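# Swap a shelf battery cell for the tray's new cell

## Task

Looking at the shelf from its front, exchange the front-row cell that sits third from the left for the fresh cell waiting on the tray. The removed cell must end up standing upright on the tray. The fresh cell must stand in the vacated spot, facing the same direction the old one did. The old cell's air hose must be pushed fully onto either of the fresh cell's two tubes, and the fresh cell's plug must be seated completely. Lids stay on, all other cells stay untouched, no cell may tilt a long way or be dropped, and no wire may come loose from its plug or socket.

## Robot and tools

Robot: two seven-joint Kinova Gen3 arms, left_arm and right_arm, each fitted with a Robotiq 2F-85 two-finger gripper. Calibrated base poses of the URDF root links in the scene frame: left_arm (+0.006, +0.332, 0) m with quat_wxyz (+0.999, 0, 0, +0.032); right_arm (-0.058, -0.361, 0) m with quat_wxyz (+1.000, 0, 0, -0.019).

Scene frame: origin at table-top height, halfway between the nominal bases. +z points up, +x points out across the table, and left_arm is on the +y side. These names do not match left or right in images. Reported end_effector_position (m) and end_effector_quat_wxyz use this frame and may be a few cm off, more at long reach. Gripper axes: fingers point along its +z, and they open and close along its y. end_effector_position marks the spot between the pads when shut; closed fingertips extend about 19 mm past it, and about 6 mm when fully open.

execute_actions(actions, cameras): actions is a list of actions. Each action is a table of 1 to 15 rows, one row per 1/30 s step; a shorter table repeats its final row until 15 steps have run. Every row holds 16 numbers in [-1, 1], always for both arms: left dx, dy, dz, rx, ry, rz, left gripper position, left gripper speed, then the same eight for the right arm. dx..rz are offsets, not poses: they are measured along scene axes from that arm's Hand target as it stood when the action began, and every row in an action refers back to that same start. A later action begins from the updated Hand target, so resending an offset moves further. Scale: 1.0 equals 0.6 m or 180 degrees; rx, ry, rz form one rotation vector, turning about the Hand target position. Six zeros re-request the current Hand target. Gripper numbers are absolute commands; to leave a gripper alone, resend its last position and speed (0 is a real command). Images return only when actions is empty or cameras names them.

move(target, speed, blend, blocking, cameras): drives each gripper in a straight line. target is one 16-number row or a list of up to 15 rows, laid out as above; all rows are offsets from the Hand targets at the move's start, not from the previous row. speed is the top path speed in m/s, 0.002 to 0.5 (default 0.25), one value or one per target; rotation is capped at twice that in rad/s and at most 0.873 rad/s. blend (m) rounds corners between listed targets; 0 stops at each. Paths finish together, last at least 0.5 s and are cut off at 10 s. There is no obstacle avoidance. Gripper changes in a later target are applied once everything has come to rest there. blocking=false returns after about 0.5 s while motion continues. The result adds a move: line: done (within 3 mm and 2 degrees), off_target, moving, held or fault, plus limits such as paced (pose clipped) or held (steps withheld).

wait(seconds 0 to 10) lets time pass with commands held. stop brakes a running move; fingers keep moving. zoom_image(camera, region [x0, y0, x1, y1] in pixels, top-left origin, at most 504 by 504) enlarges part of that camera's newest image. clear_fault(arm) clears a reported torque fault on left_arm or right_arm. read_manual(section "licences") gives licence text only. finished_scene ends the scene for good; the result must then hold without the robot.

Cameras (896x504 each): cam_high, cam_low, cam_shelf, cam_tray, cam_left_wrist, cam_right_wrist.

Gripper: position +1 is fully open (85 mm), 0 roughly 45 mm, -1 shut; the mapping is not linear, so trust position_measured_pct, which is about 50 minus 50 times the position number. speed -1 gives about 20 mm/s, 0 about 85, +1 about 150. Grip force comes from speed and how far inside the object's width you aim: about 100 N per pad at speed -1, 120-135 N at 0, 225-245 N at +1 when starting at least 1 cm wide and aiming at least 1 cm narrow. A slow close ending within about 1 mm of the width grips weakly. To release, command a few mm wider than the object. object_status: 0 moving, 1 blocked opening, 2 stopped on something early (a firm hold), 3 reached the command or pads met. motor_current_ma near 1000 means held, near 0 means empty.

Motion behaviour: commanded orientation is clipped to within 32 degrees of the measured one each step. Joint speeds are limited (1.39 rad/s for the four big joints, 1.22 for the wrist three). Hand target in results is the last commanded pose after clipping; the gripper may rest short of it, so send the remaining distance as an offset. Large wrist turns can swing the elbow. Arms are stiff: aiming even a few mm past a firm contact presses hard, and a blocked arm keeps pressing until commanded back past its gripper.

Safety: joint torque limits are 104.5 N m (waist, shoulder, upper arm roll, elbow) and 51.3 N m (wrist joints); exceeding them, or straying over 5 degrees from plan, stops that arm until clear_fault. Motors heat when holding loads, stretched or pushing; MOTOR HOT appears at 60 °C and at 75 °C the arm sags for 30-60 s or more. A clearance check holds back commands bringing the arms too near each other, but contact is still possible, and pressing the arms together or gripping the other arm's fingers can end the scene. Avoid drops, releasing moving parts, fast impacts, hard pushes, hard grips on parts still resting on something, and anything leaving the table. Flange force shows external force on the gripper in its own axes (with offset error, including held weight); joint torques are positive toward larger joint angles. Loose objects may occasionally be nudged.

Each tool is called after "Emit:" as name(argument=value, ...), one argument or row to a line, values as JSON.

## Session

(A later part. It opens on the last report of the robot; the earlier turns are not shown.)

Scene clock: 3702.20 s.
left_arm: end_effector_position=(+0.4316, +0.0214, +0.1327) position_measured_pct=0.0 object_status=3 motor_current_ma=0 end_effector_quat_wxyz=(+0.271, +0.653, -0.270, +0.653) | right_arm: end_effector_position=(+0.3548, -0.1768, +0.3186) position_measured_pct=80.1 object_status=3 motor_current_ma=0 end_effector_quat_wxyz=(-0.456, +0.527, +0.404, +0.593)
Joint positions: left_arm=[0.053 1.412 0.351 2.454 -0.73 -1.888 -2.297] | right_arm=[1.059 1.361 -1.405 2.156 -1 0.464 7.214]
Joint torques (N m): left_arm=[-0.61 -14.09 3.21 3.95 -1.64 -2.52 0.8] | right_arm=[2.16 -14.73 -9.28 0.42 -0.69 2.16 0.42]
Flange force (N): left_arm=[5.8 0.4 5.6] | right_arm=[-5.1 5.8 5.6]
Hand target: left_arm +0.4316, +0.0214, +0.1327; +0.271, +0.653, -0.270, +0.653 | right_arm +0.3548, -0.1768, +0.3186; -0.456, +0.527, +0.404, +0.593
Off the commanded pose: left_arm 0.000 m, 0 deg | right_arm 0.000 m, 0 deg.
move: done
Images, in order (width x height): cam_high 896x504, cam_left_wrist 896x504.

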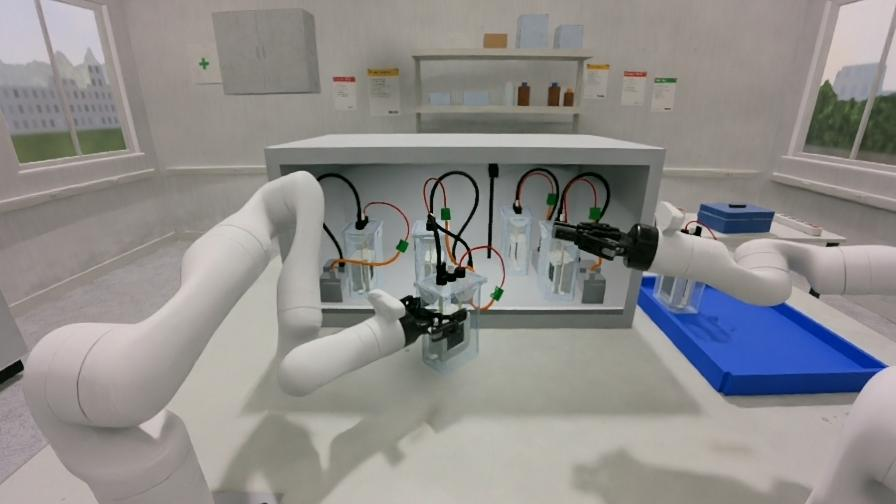

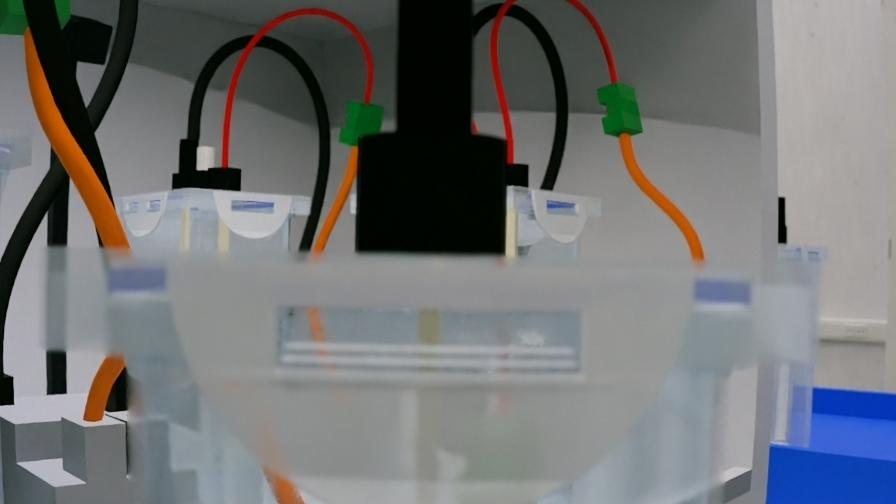

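Emit:
move(
  target=[0.0008,0.0008,0,0,0,0,0.5,-1, 0,0,0,0,0,0,-0.6,-1],
  speed=0.05,
)

Emit:
wait(
  seconds=1.2,
)

Emit:
move(
  target=[0,0,0.11,0,0,0,0.5,-1, -0.05,-0.08,0,0,0,0,-0.6,-1],
  speed=0.05,
  cameras=["all"],
)

Scene clock: 3725.87 s.
left_arm: end_effector_position=(+0.4321, +0.0219, +0.1327) position_measured_pct=9.5 object_status=0 motor_current_ma=1000 end_effector_quat_wxyz=(+0.271, +0.653, -0.270, +0.653) | right_arm: end_effector_position=(+0.3548, -0.1768, +0.3186) position_measured_pct=80.1 object_status=3 motor_current_ma=0 end_effector_quat_wxyz=(-0.456, +0.527, +0.404, +0.593)
Joint positions: left_arm=[0.051 1.411 0.35 2.454 -0.731 -1.887 -2.295] | right_arm=[1.059 1.361 -1.405 2.156 -1 0.464 7.214]
Joint torques (N m): left_arm=[-0.52 -14.71 3.79 2.51 -1.5 -2.63 0.73] | right_arm=[2.16 -14.74 -9.32 0.46 -0.7 2.14 0.41]
Flange force (N): left_arm=[6.0 1.0 0.1] | right_arm=[-5.2 6.0 5.5]
Hand target: left_arm +0.4321, +0.0219, +0.1327; +0.271, +0.653, -0.270, +0.653 | right_arm +0.3548, -0.1768, +0.3186; -0.456, +0.527, +0.404, +0.593
Off the commanded pose: left_arm 0.000 m, 0 deg | right_arm 0.000 m, 0 deg.
move: done

Scene clock: 3727.07 s.
left_arm: end_effector_position=(+0.4321, +0.0219, +0.1327) position_measured_pct=9.5 object_status=2 motor_current_ma=1000 end_effector_quat_wxyz=(+0.271, +0.653, -0.270, +0.653) | right_arm: end_effector_position=(+0.3548, -0.1768, +0.3186) position_measured_pct=80.1 object_status=3 motor_current_ma=0 end_effector_quat_wxyz=(-0.456, +0.527, +0.404, +0.593)
Joint positions: left_arm=[0.051 1.411 0.35 2.454 -0.731 -1.887 -2.295] | right_arm=[1.059 1.361 -1.405 2.156 -1 0.464 7.214]
Joint torques (N m): left_arm=[-0.49 -14.77 3.85 2.51 -1.49 -2.66 0.7] | right_arm=[2.19 -14.72 -9.31 0.46 -0.73 2.1 0.39]
Flange force (N): left_arm=[5.8 0.8 -0.1] | right_arm=[-5.2 6.1 5.4]
Hand target: left_arm +0.4321, +0.0219, +0.1327; +0.271, +0.653, -0.270, +0.653 | right_arm +0.3548, -0.1768, +0.3186; -0.456, +0.527, +0.404, +0.593
Tool commands: left_gripper/position=+0.5 left_gripper/speed=-1.0 right_gripper/position=-0.6 right_gripper/speed=-1.0
Off the commanded pose: left_arm 0.000 m, 0 deg | right_arm 0.000 m, 0 deg.
wait: 1.20 s; at rest by 0.17 s

Scene clock: 3728.77 s.
left_arm: end_effector_position=(+0.4321, +0.0219, +0.1987) position_measured_pct=9.5 object_status=2 motor_current_ma=1000 end_effector_quat_wxyz=(+0.271, +0.653, -0.270, +0.653) | right_arm: end_effector_position=(+0.3248, -0.2248, +0.3186) position_measured_pct=80.1 object_status=3 motor_current_ma=0 end_effector_quat_wxyz=(-0.456, +0.527, +0.404, +0.593)
Joint positions: left_arm=[0.026 1.211 0.438 2.555 -0.617 -1.811 -2.238] | right_arm=[1.207 1.291 -1.336 2.184 -0.908 0.626 7.137]
Joint torques (N m): left_arm=[-0.72 -21.31 8.82 1.36 -5.43 -7.76 0.79] | right_arm=[2.05 -14.2 -8.54 0.53 -1.07 1.95 0.38]
Flange force (N): left_arm=[-9.9 -0.1 7.2] | right_arm=[-5.1 7.2 3.5]
Hand target: left_arm +0.4321, +0.0219, +0.1987; +0.271, +0.653, -0.270, +0.653 | right_arm +0.3248, -0.2248, +0.3186; -0.456, +0.527, +0.404, +0.593
Off the commanded pose: left_arm 0.000 m, 0 deg | right_arm 0.000 m, 0 deg.
move: done

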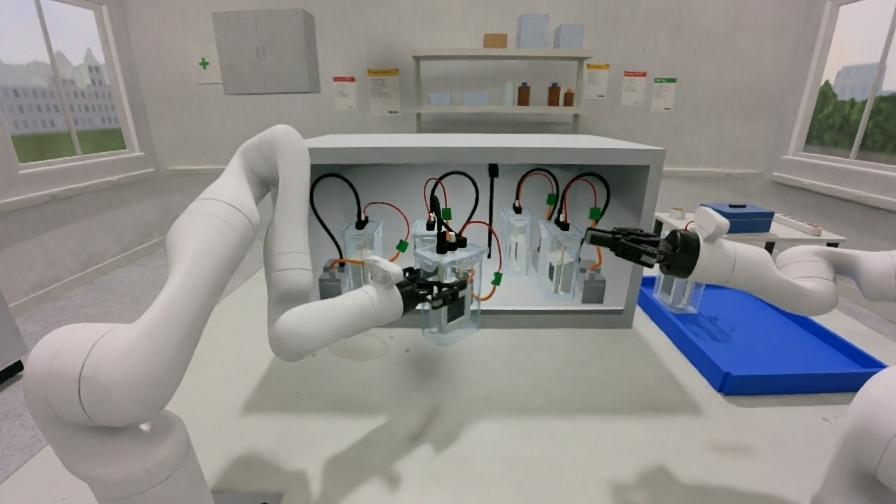

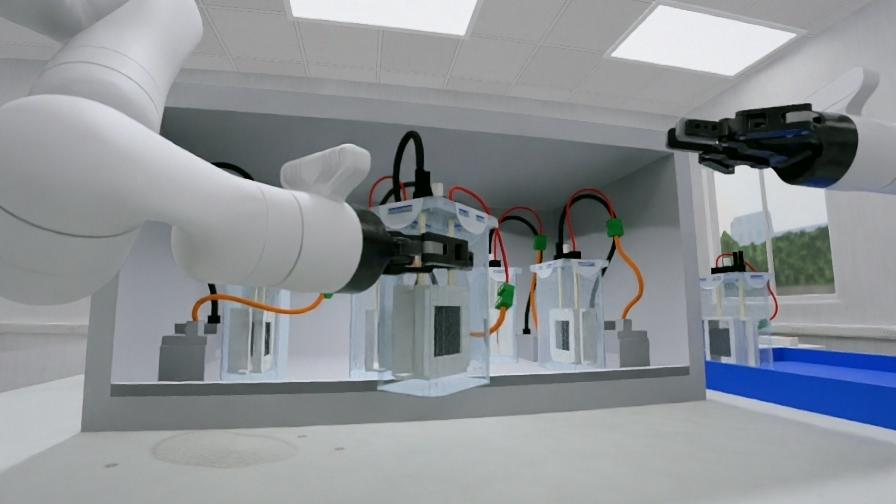

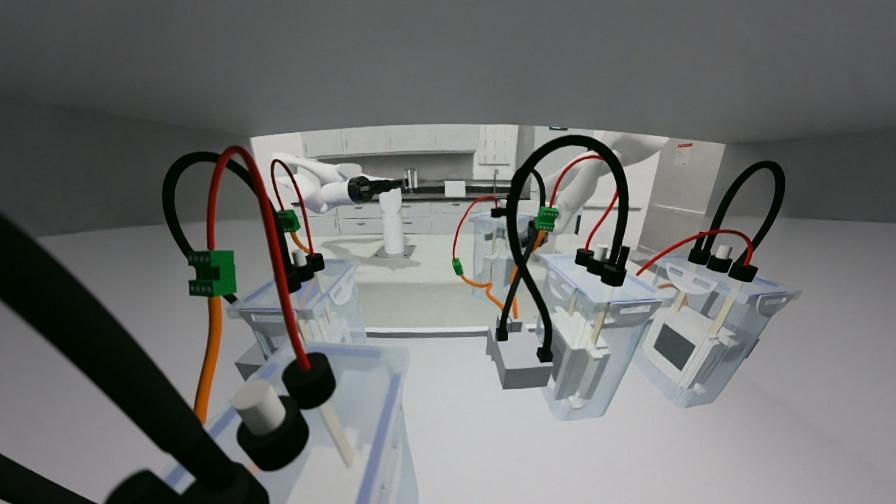

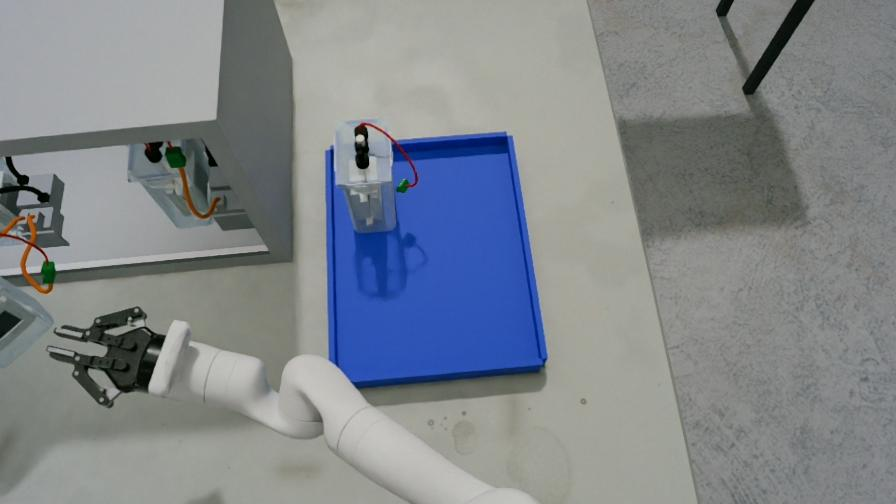

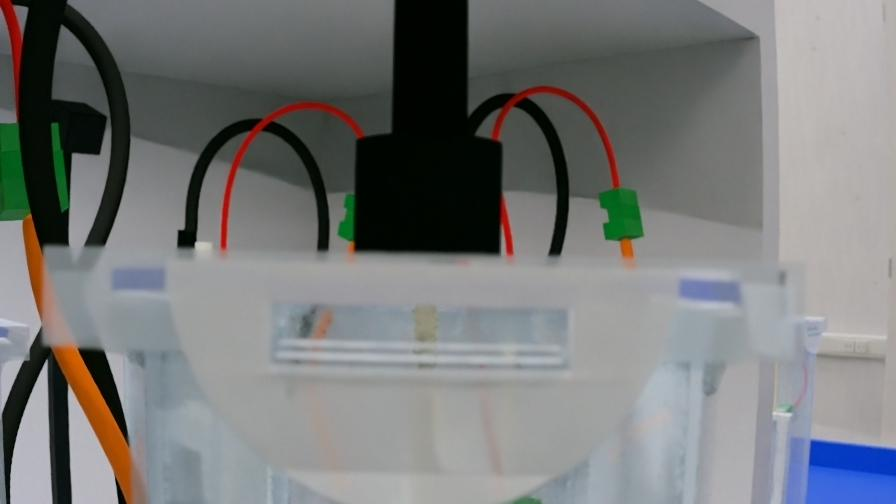

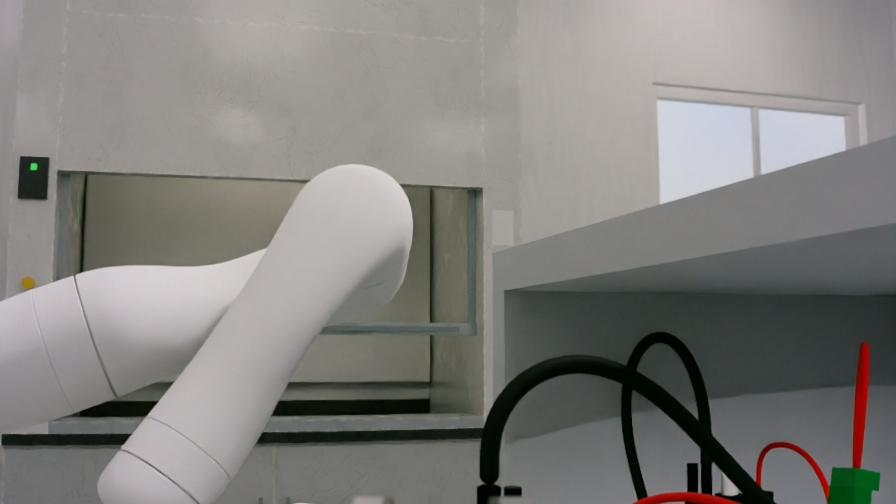

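Emit:
move(
  target=[
    [0.02,-0.06,0.02,0,0,0.09,0.5,-1, 0,0,0,0,0,0,-0.6,-1],
    [0.035,-0.165,0.03,0,0,0.25,0.5,-1, 0,0,0,0,0,0,-0.6,-1],
  ],
  speed=0.05,
  blend=0.02,
  cameras=["all"],
)

Scene clock: 3755.80 s.
left_arm: end_effector_position=(+0.4531, -0.0771, +0.2167) position_measured_pct=9.5 object_status=2 motor_current_ma=1000 end_effector_quat_wxyz=(+0.000, +0.707, +0.000, +0.707) | right_arm: end_effector_position=(+0.3248, -0.2248, +0.3186) position_measured_pct=80.1 object_status=3 motor_current_ma=0 end_effector_quat_wxyz=(-0.456, +0.527, +0.404, +0.593)
Joint positions: left_arm=[0.733 1.208 0.821 1.924 0.81 -2.096 -2.157] | right_arm=[1.207 1.291 -1.336 2.184 -0.908 0.626 7.137]
Joint torques (N m): left_arm=[-0.72 -29.67 3.52 -5.15 -4.26 -8.26 0.75] | right_arm=[2.18 -14.29 -8.55 0.52 -1.05 1.97 0.41]
Flange force (N): left_arm=[-11.1 2.4 1.4] | right_arm=[-5.4 7.3 4.0]
Hand target: left_arm +0.4531, -0.0771, +0.2167; +0.000, +0.707, +0.000, +0.707 | right_arm +0.3248, -0.2248, +0.3186; -0.456, +0.527, +0.404, +0.593
Off the commanded pose: left_arm 0.000 m, 0 deg | right_arm 0.000 m, 0 deg.
joint sent to its limit (left arm) — joint 6 (wrist pitch), lower limit. The joint targets still meet the commanded pose.
move: done

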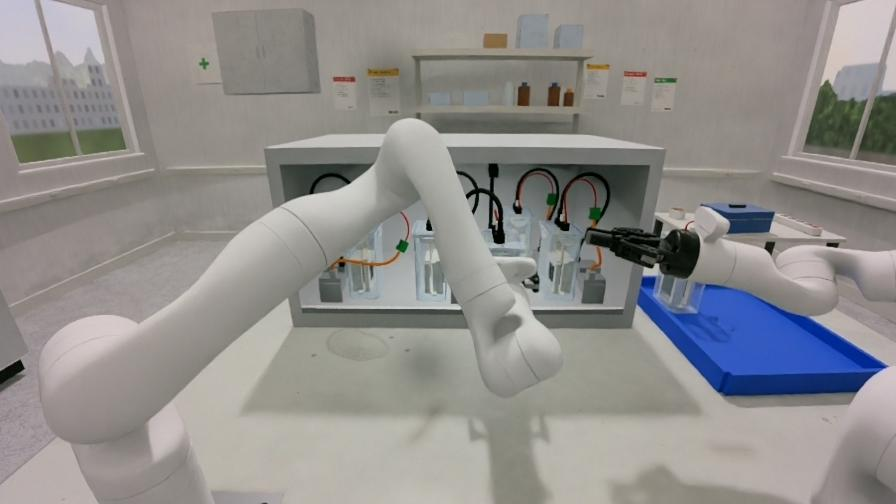

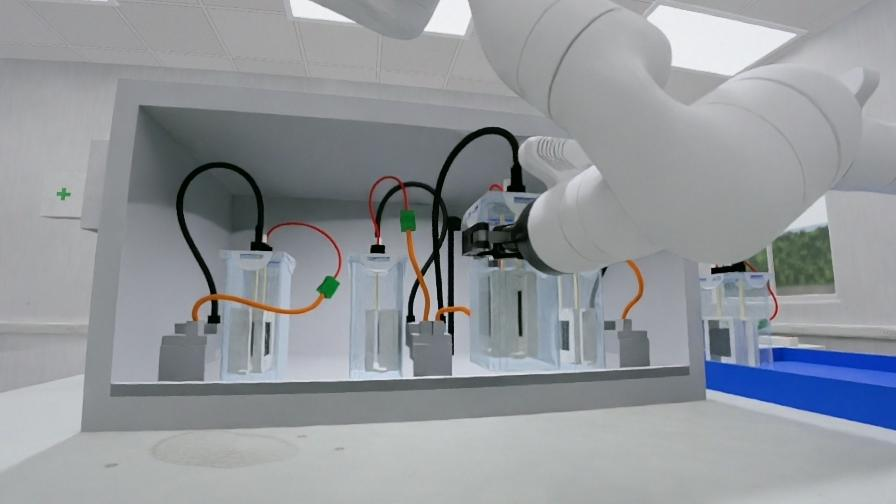

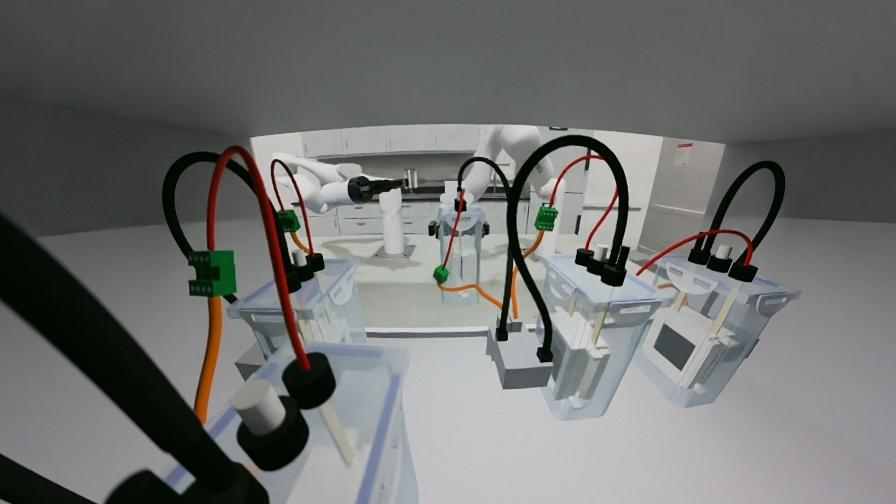

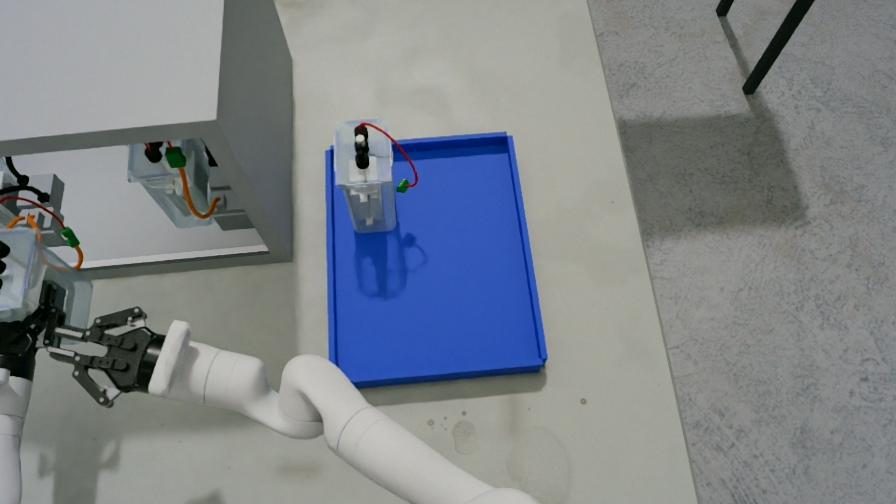

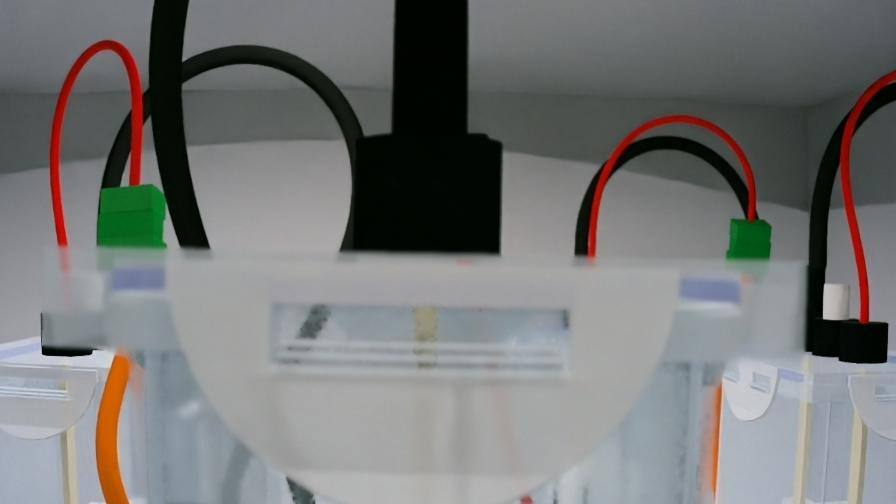

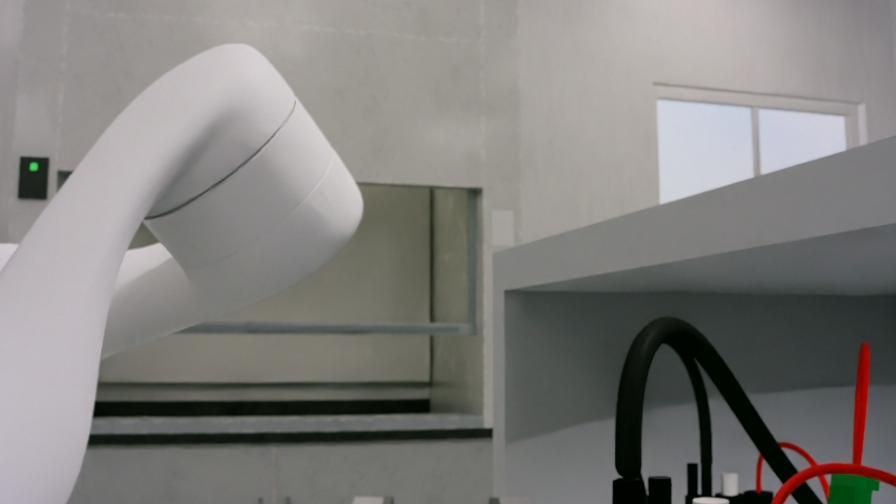

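Emit:
move(
  target=[
    [0,-0.018,-0.036,0,0,0,0.5,-1, 0,0,0,0,0,0,-0.6,-1],
    [0.14,-0.022,-0.036,0,0,0,0.5,-1, 0,0,0,0,0,0,-0.6,-1],
  ],
  speed=0.05,
  blend=0.01,
  cameras=["all"],
)

Scene clock: 3788.83 s.
left_arm: end_effector_position=(+0.5370, -0.0903, +0.1951) position_measured_pct=9.5 object_status=2 motor_current_ma=1000 end_effector_quat_wxyz=(+0.000, +0.707, +0.000, +0.707) | right_arm: end_effector_position=(+0.3248, -0.2248, +0.3186) position_measured_pct=80.1 object_status=3 motor_current_ma=0 end_effector_quat_wxyz=(-0.456, +0.527, +0.404, +0.593)
Joint positions: left_arm=[0.652 1.24 0.737 1.749 0.673 -1.886 -2.237] | right_arm=[1.207 1.291 -1.336 2.184 -0.908 0.626 7.137]
Joint torques (N m): left_arm=[-1.83 -32.71 3.2 -7.41 -5.14 -7.81 0.73] | right_arm=[2.17 -14.26 -8.49 0.46 -1.05 1.98 0.41]
Flange force (N): left_arm=[-11.5 3.7 -0.6] | right_arm=[-5.2 7.1 4.1]
Hand target: left_arm +0.5371, -0.0903, +0.1951; +0.000, +0.707, +0.000, +0.707 | right_arm +0.3248, -0.2248, +0.3186; -0.456, +0.527, +0.404, +0.593
Off the commanded pose: left_arm 0.000 m, 0 deg | right_arm 0.000 m, 0 deg.
move: done

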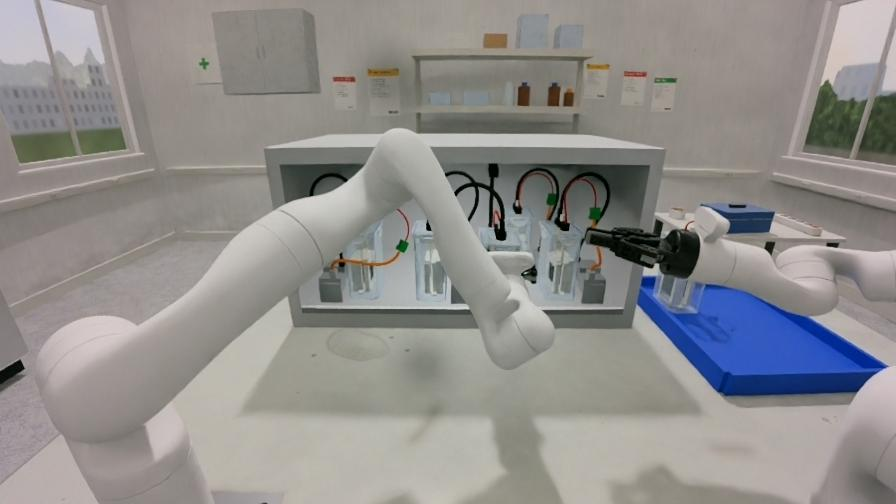

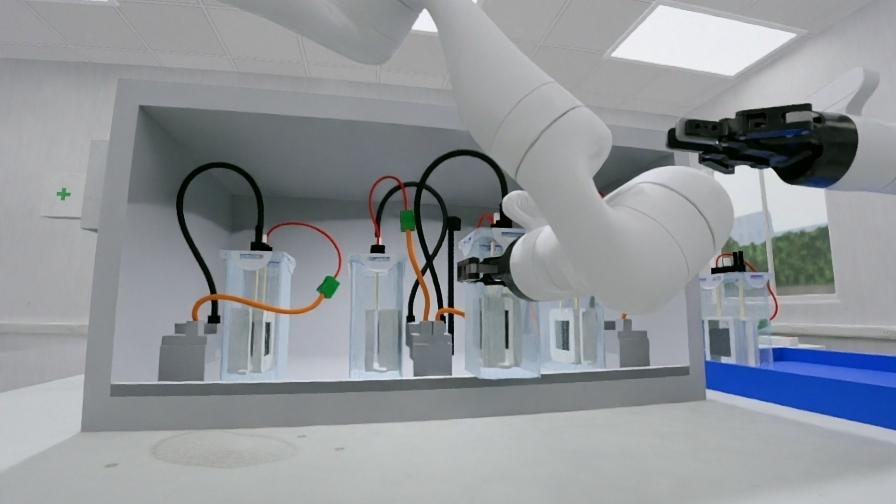

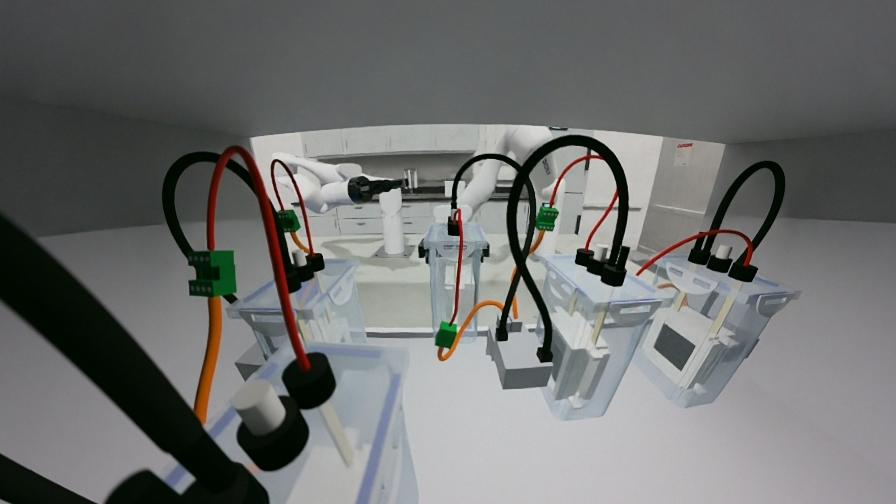

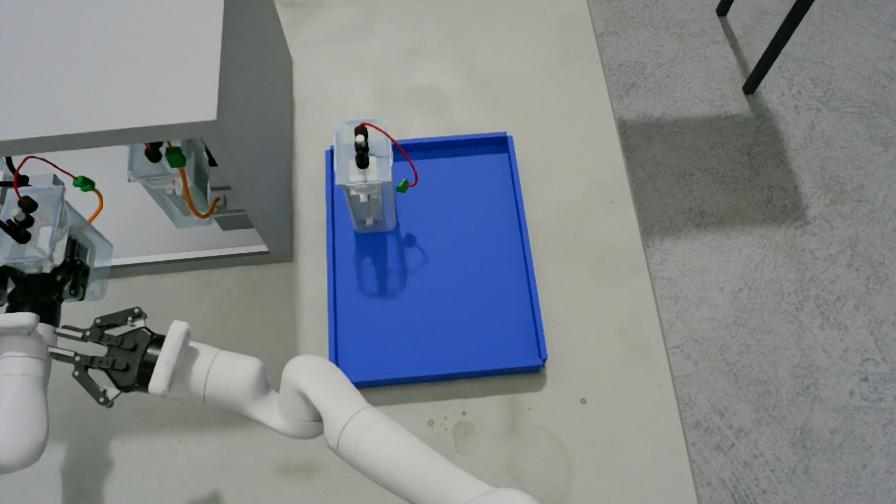

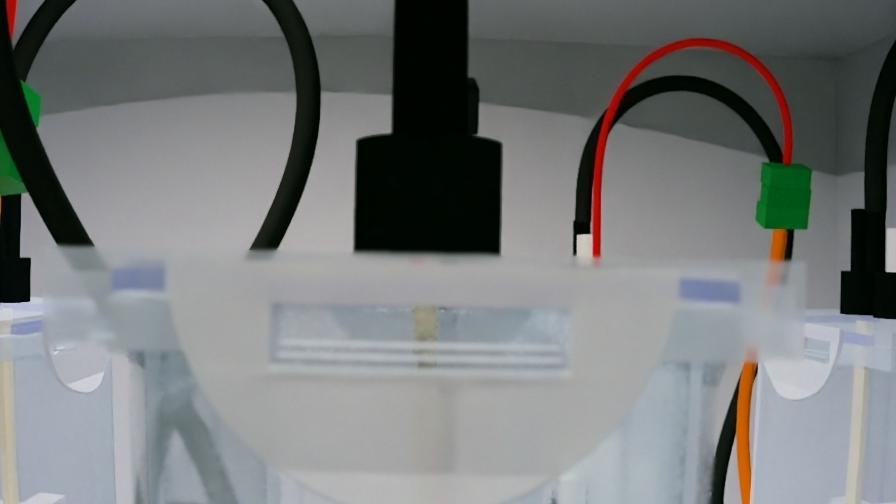

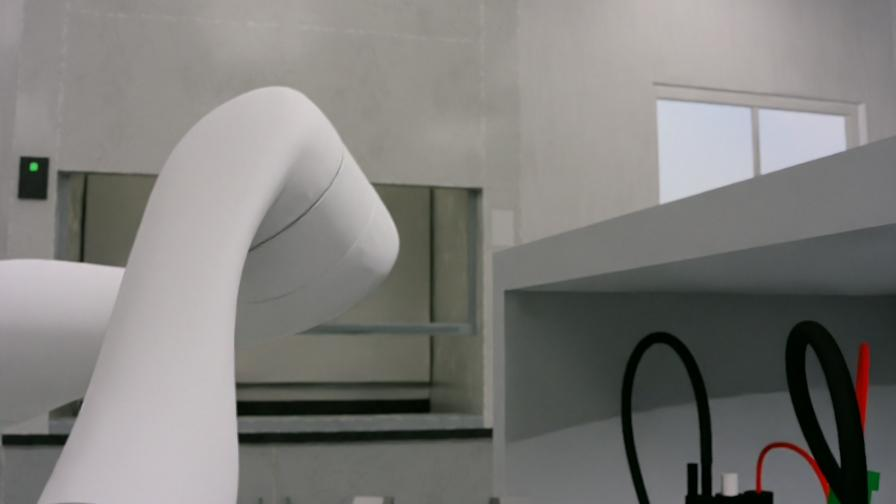

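Emit:
move(
  target=[
    [0,0,-0.017,0,0,0,0.5,-1, 0,0,0,0,0,0,-0.6,-1],
    [0.1,-0.001,-0.017,0,0,0,0.5,-1, 0,0,0,0,0,0,-0.6,-1],
  ],
  speed=0.04,
  cameras=["cam_shelf","cam_tray","cam_left_wrist","cam_low"],
)

Emit:
zoom_image(
  camera="cam_shelf",
  region=[380, 160, 600, 420],
)

Scene clock: 3802.13 s.
left_arm: end_effector_position=(+0.5970, -0.0909, +0.1848) position_measured_pct=9.5 object_status=2 motor_current_ma=1000 end_effector_quat_wxyz=(+0.000, +0.707, +0.000, +0.707) | right_arm: end_effector_position=(+0.3248, -0.2248, +0.3186) position_measured_pct=80.1 object_status=3 motor_current_ma=0 end_effector_quat_wxyz=(-0.456, +0.527, +0.404, +0.593)
Joint positions: left_arm=[0.595 1.265 0.696 1.625 0.598 -1.742 -2.28] | right_arm=[1.207 1.291 -1.336 2.184 -0.908 0.626 7.137]
Joint torques (N m): left_arm=[-6.24 -4.57 -2.3 -0.97 2.49 1.77 0.25] | right_arm=[2.19 -14.24 -8.56 0.51 -1.05 1.99 0.41]
Flange force (N): left_arm=[33.1 3.1 -11.3] | right_arm=[-5.3 7.3 4.0]
Hand target: left_arm +0.5971, -0.0909, +0.1850; +0.000, +0.707, +0.000, +0.707 | right_arm +0.3248, -0.2248, +0.3186; -0.456, +0.527, +0.404, +0.593
Off the commanded pose: left_arm 0.000 m, 0 deg | right_arm 0.000 m, 0 deg.
move: done
Images, in order (width x height): cam_low 896x504, cam_shelf 896x504, cam_tray 896x504, cam_left_wrist 896x504.

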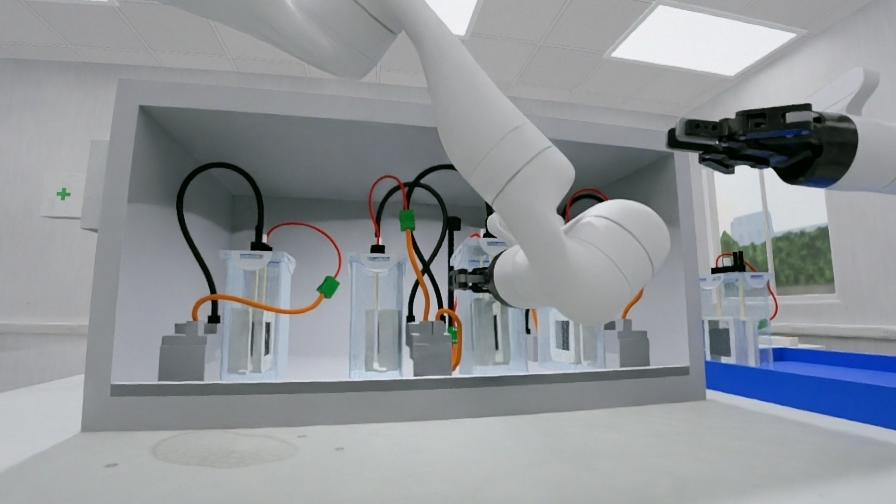

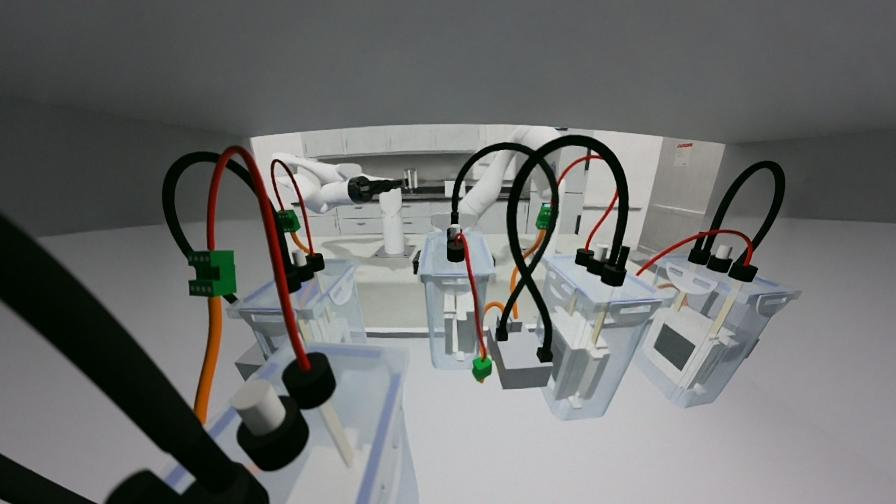

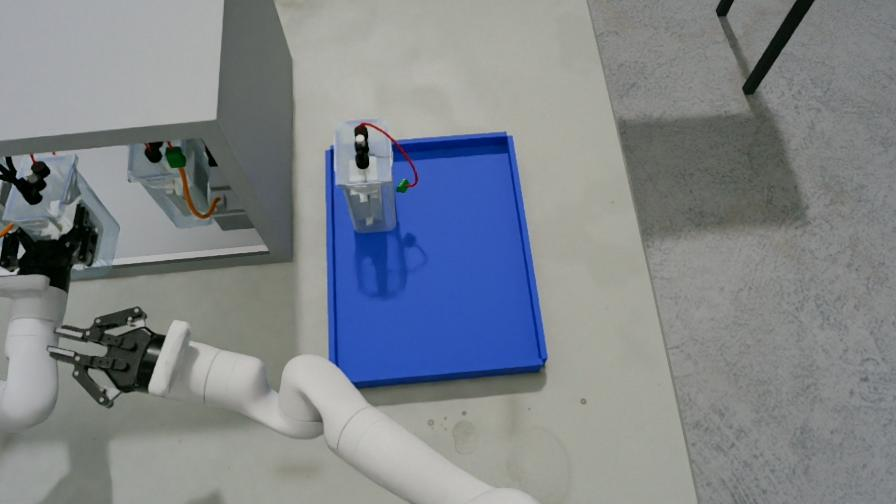

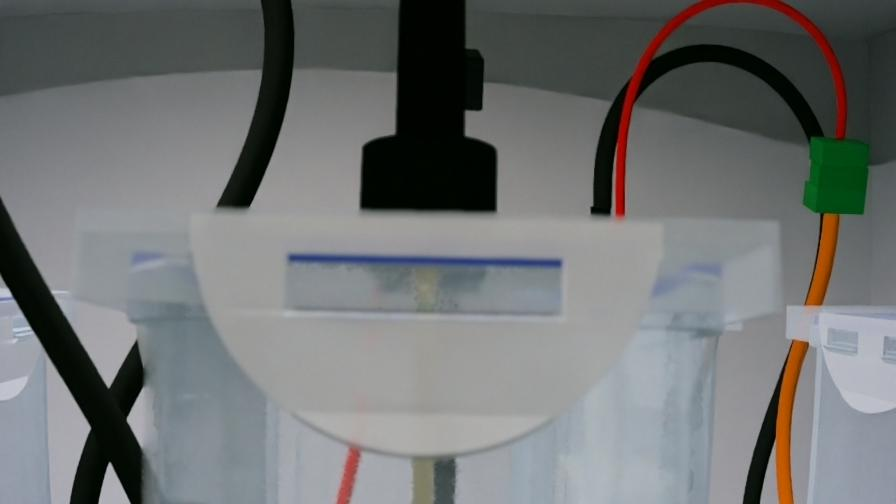

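Scaled by 1.938.

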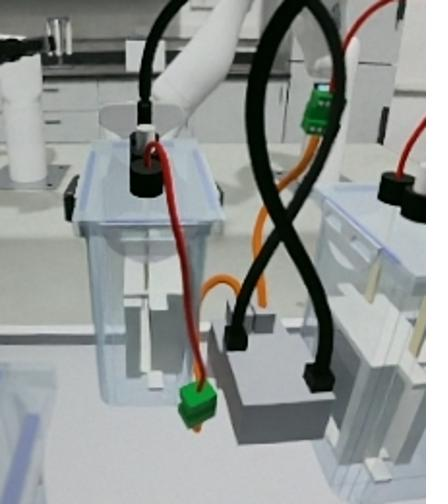

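Emit:
move(
  target=[-0.01,0,0.025,0,0,0,0.5,-1, 0,0,0,0,0,0,-0.6,-1],
  speed=0.04,
  cameras=["cam_shelf","cam_left_wrist"],
)

Emit:
zoom_image(
  camera="cam_shelf",
  region=[380, 160, 600, 420],
)

Scene clock: 3813.07 s.
left_arm: end_effector_position=(+0.5911, -0.0909, +0.1999) position_measured_pct=9.5 object_status=2 motor_current_ma=1000 end_effector_quat_wxyz=(+0.000, +0.707, +0.000, +0.707) | right_arm: end_effector_position=(+0.3248, -0.2248, +0.3186) position_measured_pct=80.1 object_status=3 motor_current_ma=0 end_effector_quat_wxyz=(-0.456, +0.527, +0.404, +0.593)
Joint positions: left_arm=[0.595 1.234 0.71 1.649 0.617 -1.749 -2.292] | right_arm=[1.207 1.291 -1.336 2.184 -0.908 0.626 7.137]
Joint torques (N m): left_arm=[-1.72 -34.43 3.68 -8.64 -5.52 -7.77 0.62] | right_arm=[2.18 -14.25 -8.51 0.43 -1.05 1.98 0.39]
Flange force (N): left_arm=[-12.1 4.3 1.2] | right_arm=[-5.2 7.0 4.2]
Hand target: left_arm +0.5911, -0.0909, +0.1999; +0.000, +0.707, +0.000, +0.707 | right_arm +0.3248, -0.2248, +0.3186; -0.456, +0.527, +0.404, +0.593
Off the commanded pose: left_arm 0.000 m, 0 deg | right_arm 0.000 m, 0 deg.
move: done
Images, in order (width x height): cam_shelf 896x504, cam_left_wrist 896x504.

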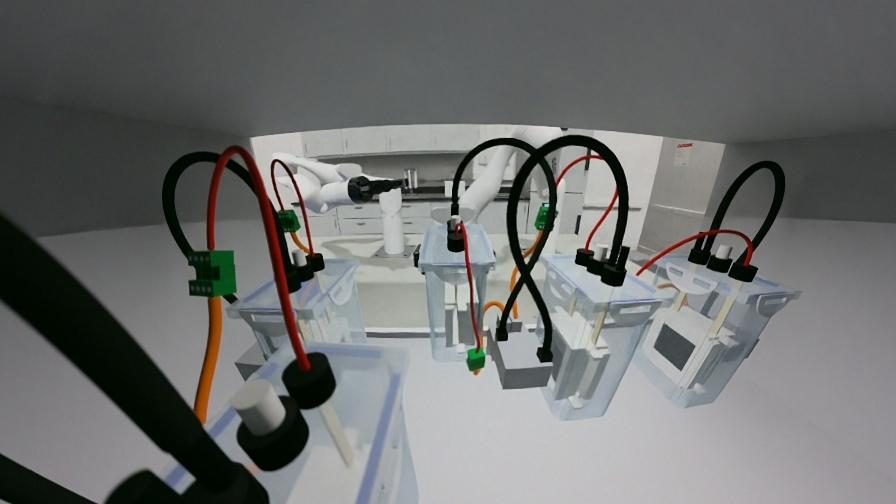

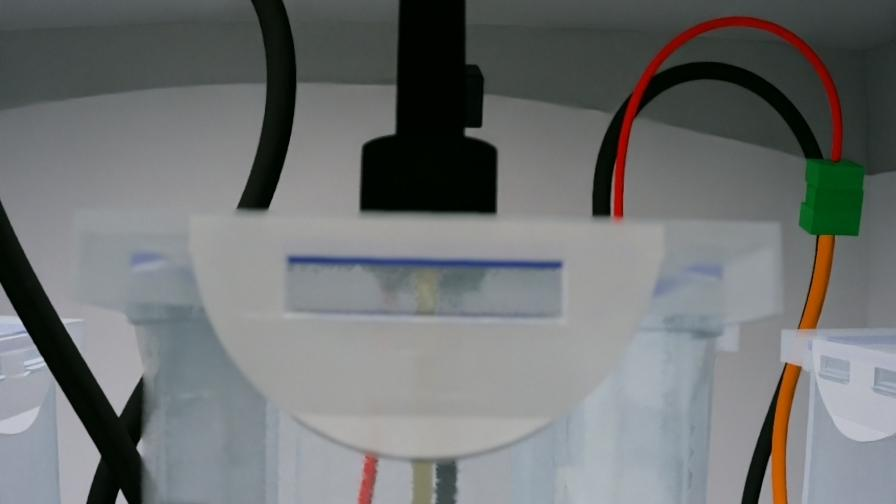

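Scaled by 1.938.

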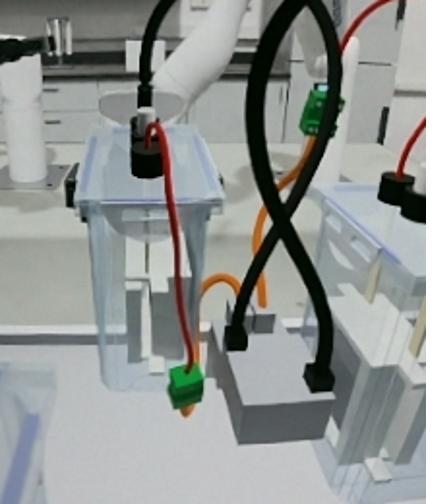

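Emit:
move(
  target=[0,0,0,0,0,0,0.5,-1, 0.12,-0.22,-0.16,0,0,-0.083,-0.6,-1],
  speed=0.12,
  cameras=["cam_right_wrist","cam_high"],
)

Scene clock: 3825.03 s.
left_arm: end_effector_position=(+0.5911, -0.0909, +0.1999) position_measured_pct=9.5 object_status=2 motor_current_ma=1000 end_effector_quat_wxyz=(+0.000, +0.707, +0.000, +0.707) | right_arm: end_effector_position=(+0.3968, -0.3568, +0.2226) position_measured_pct=80.1 object_status=3 motor_current_ma=0 end_effector_quat_wxyz=(-0.375, +0.575, +0.332, +0.648)
Joint positions: left_arm=[0.595 1.234 0.71 1.649 0.617 -1.749 -2.292] | right_arm=[1.341 1.449 -1.125 1.96 -0.767 0.743 7.191]
Joint torques (N m): left_arm=[-1.71 -34.53 3.58 -8.87 -5.47 -7.78 0.59] | right_arm=[2.14 -16.76 -9.38 2.47 -1.14 2.18 0.41]
Flange force (N): left_arm=[-12.2 3.6 0.8] | right_arm=[-6.0 7.4 3.1]
Hand target: left_arm +0.5911, -0.0909, +0.1999; +0.000, +0.707, +0.000, +0.707 | right_arm +0.3968, -0.3568, +0.2226; -0.375, +0.575, +0.332, +0.648
Off the commanded pose: left_arm 0.000 m, 0 deg | right_arm 0.000 m, 0 deg.
move: done
Images, in order (width x height): cam_high 896x504, cam_right_wrist 896x504.

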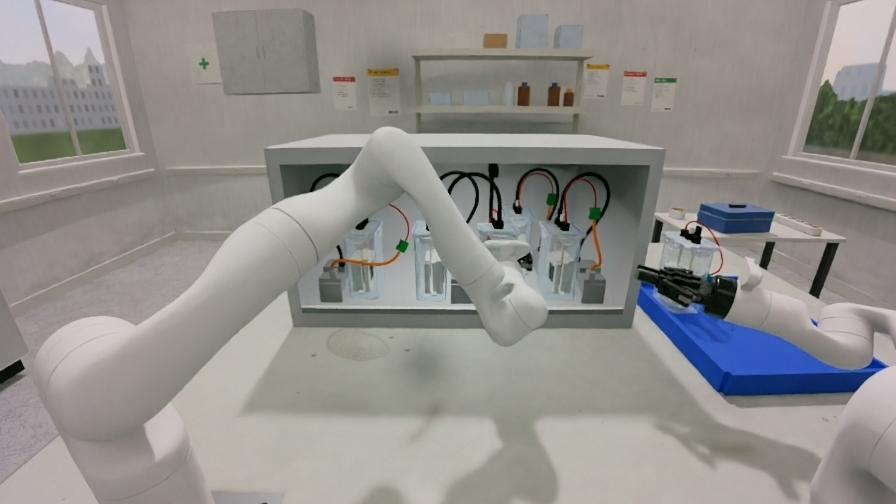

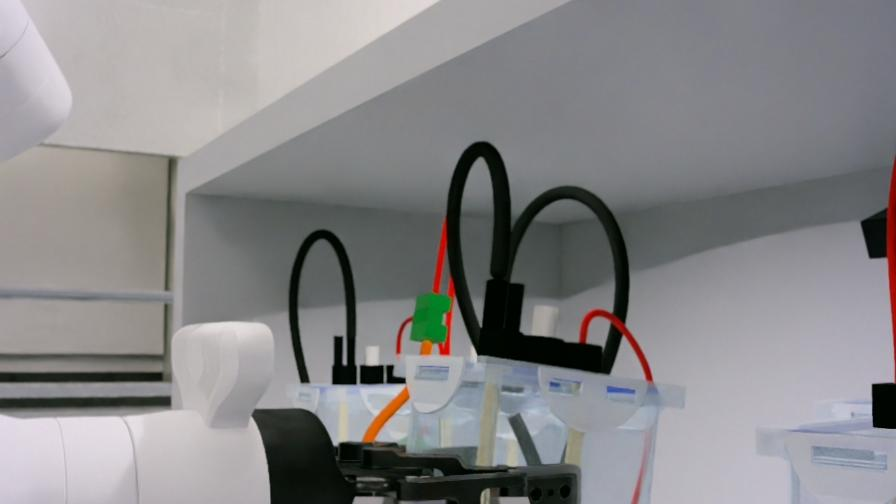

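Emit:
zoom_image(
  camera="cam_right_wrist",
  region=[380, 260, 700, 504],
)

Emit:
move(
  target=[0,0,0.005,0,-0.033,0,0.5,-1, 0,0,-0.06,0,0,0,-0.6,-1],
  speed=0.04,
  cameras=["cam_right_wrist","cam_left_wrist"],
)

Emit:
zoom_image(
  camera="cam_right_wrist",
  region=[380, 160, 700, 480],
)

Scaled by 1.575 from the camera's 896x504 image, which has a finer 1280x720 frame.

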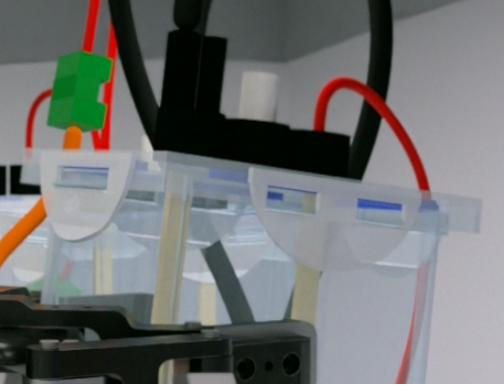

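Scene clock: 3836.37 s.
left_arm: end_effector_position=(+0.5911, -0.0909, +0.2029) position_measured_pct=9.5 object_status=2 motor_current_ma=1000 end_effector_quat_wxyz=(+0.000, +0.669, +0.000, +0.743) | right_arm: end_effector_position=(+0.3968, -0.3568, +0.1866) position_measured_pct=80.1 object_status=3 motor_current_ma=0 end_effector_quat_wxyz=(-0.375, +0.575, +0.332, +0.648)
Joint positions: left_arm=[0.623 1.277 0.651 1.622 0.551 -1.821 -2.25] | right_arm=[1.328 1.518 -1.073 1.926 -0.724 0.755 7.229]
Joint torques (N m): left_arm=[-2.17 -35.09 2.74 -9.17 -5.02 -8.28 0.54] | right_arm=[2.18 -16.87 -9.41 3.44 -1.12 2.16 0.33]
Motor temperatures (°C): left_arm=[32 37 26 23 28 39 42] | right_arm=[24 31 27 28 31 34 32]
Flange force (N): left_arm=[-12.5 4.0 -0.9] | right_arm=[-6.5 7.9 2.7]
Hand target: left_arm +0.5911, -0.0909, +0.2029; +0.000, +0.669, +0.000, +0.743 | right_arm +0.3968, -0.3568, +0.1866; -0.375, +0.575, +0.332, +0.648
Off the commanded pose: left_arm 0.000 m, 0 deg | right_arm 0.000 m, 0 deg.
move: done
Images, in order (width x height): cam_left_wrist 896x504, cam_right_wrist 896x504.

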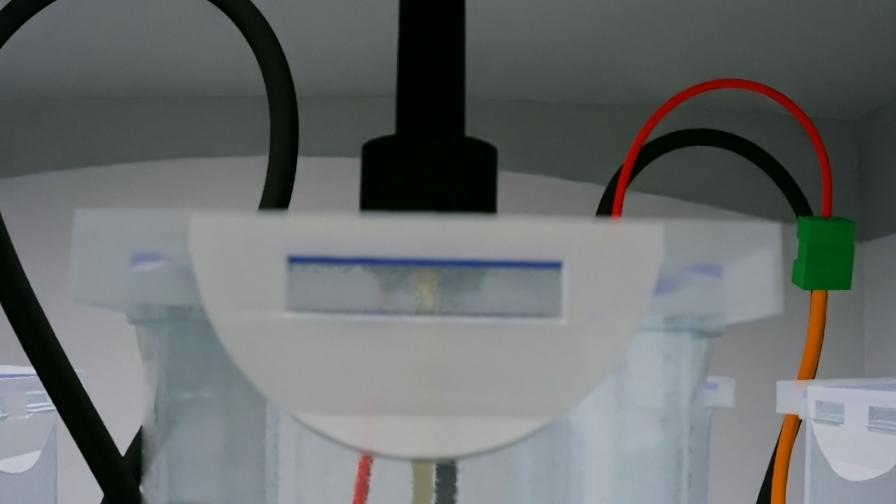

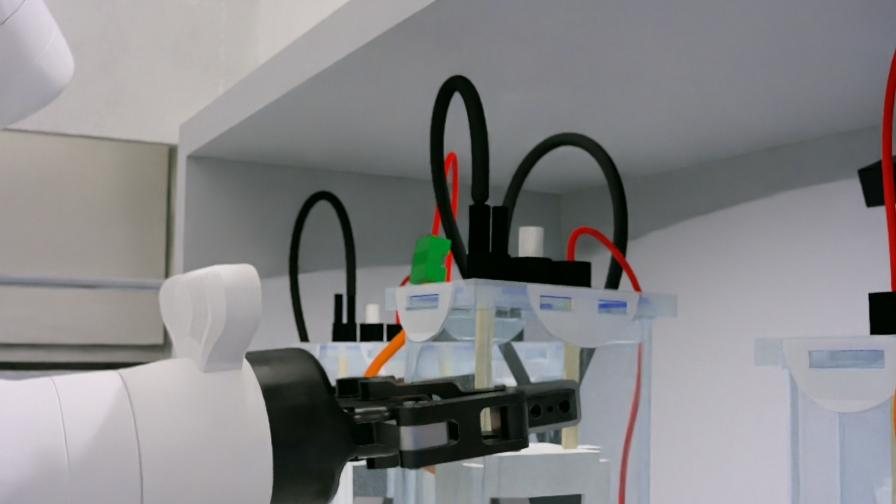

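Scaled by 1.575 from the camera's 896x504 image, which has a finer 1280x720 frame.

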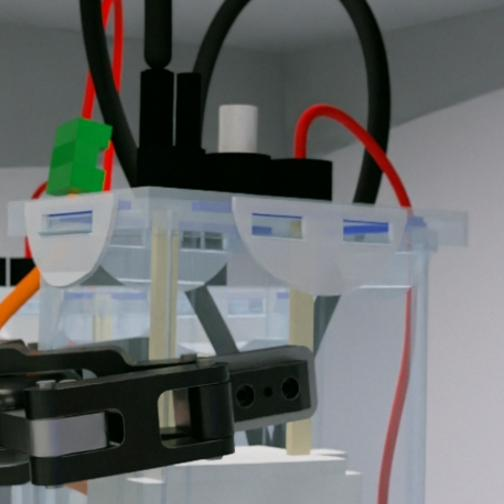

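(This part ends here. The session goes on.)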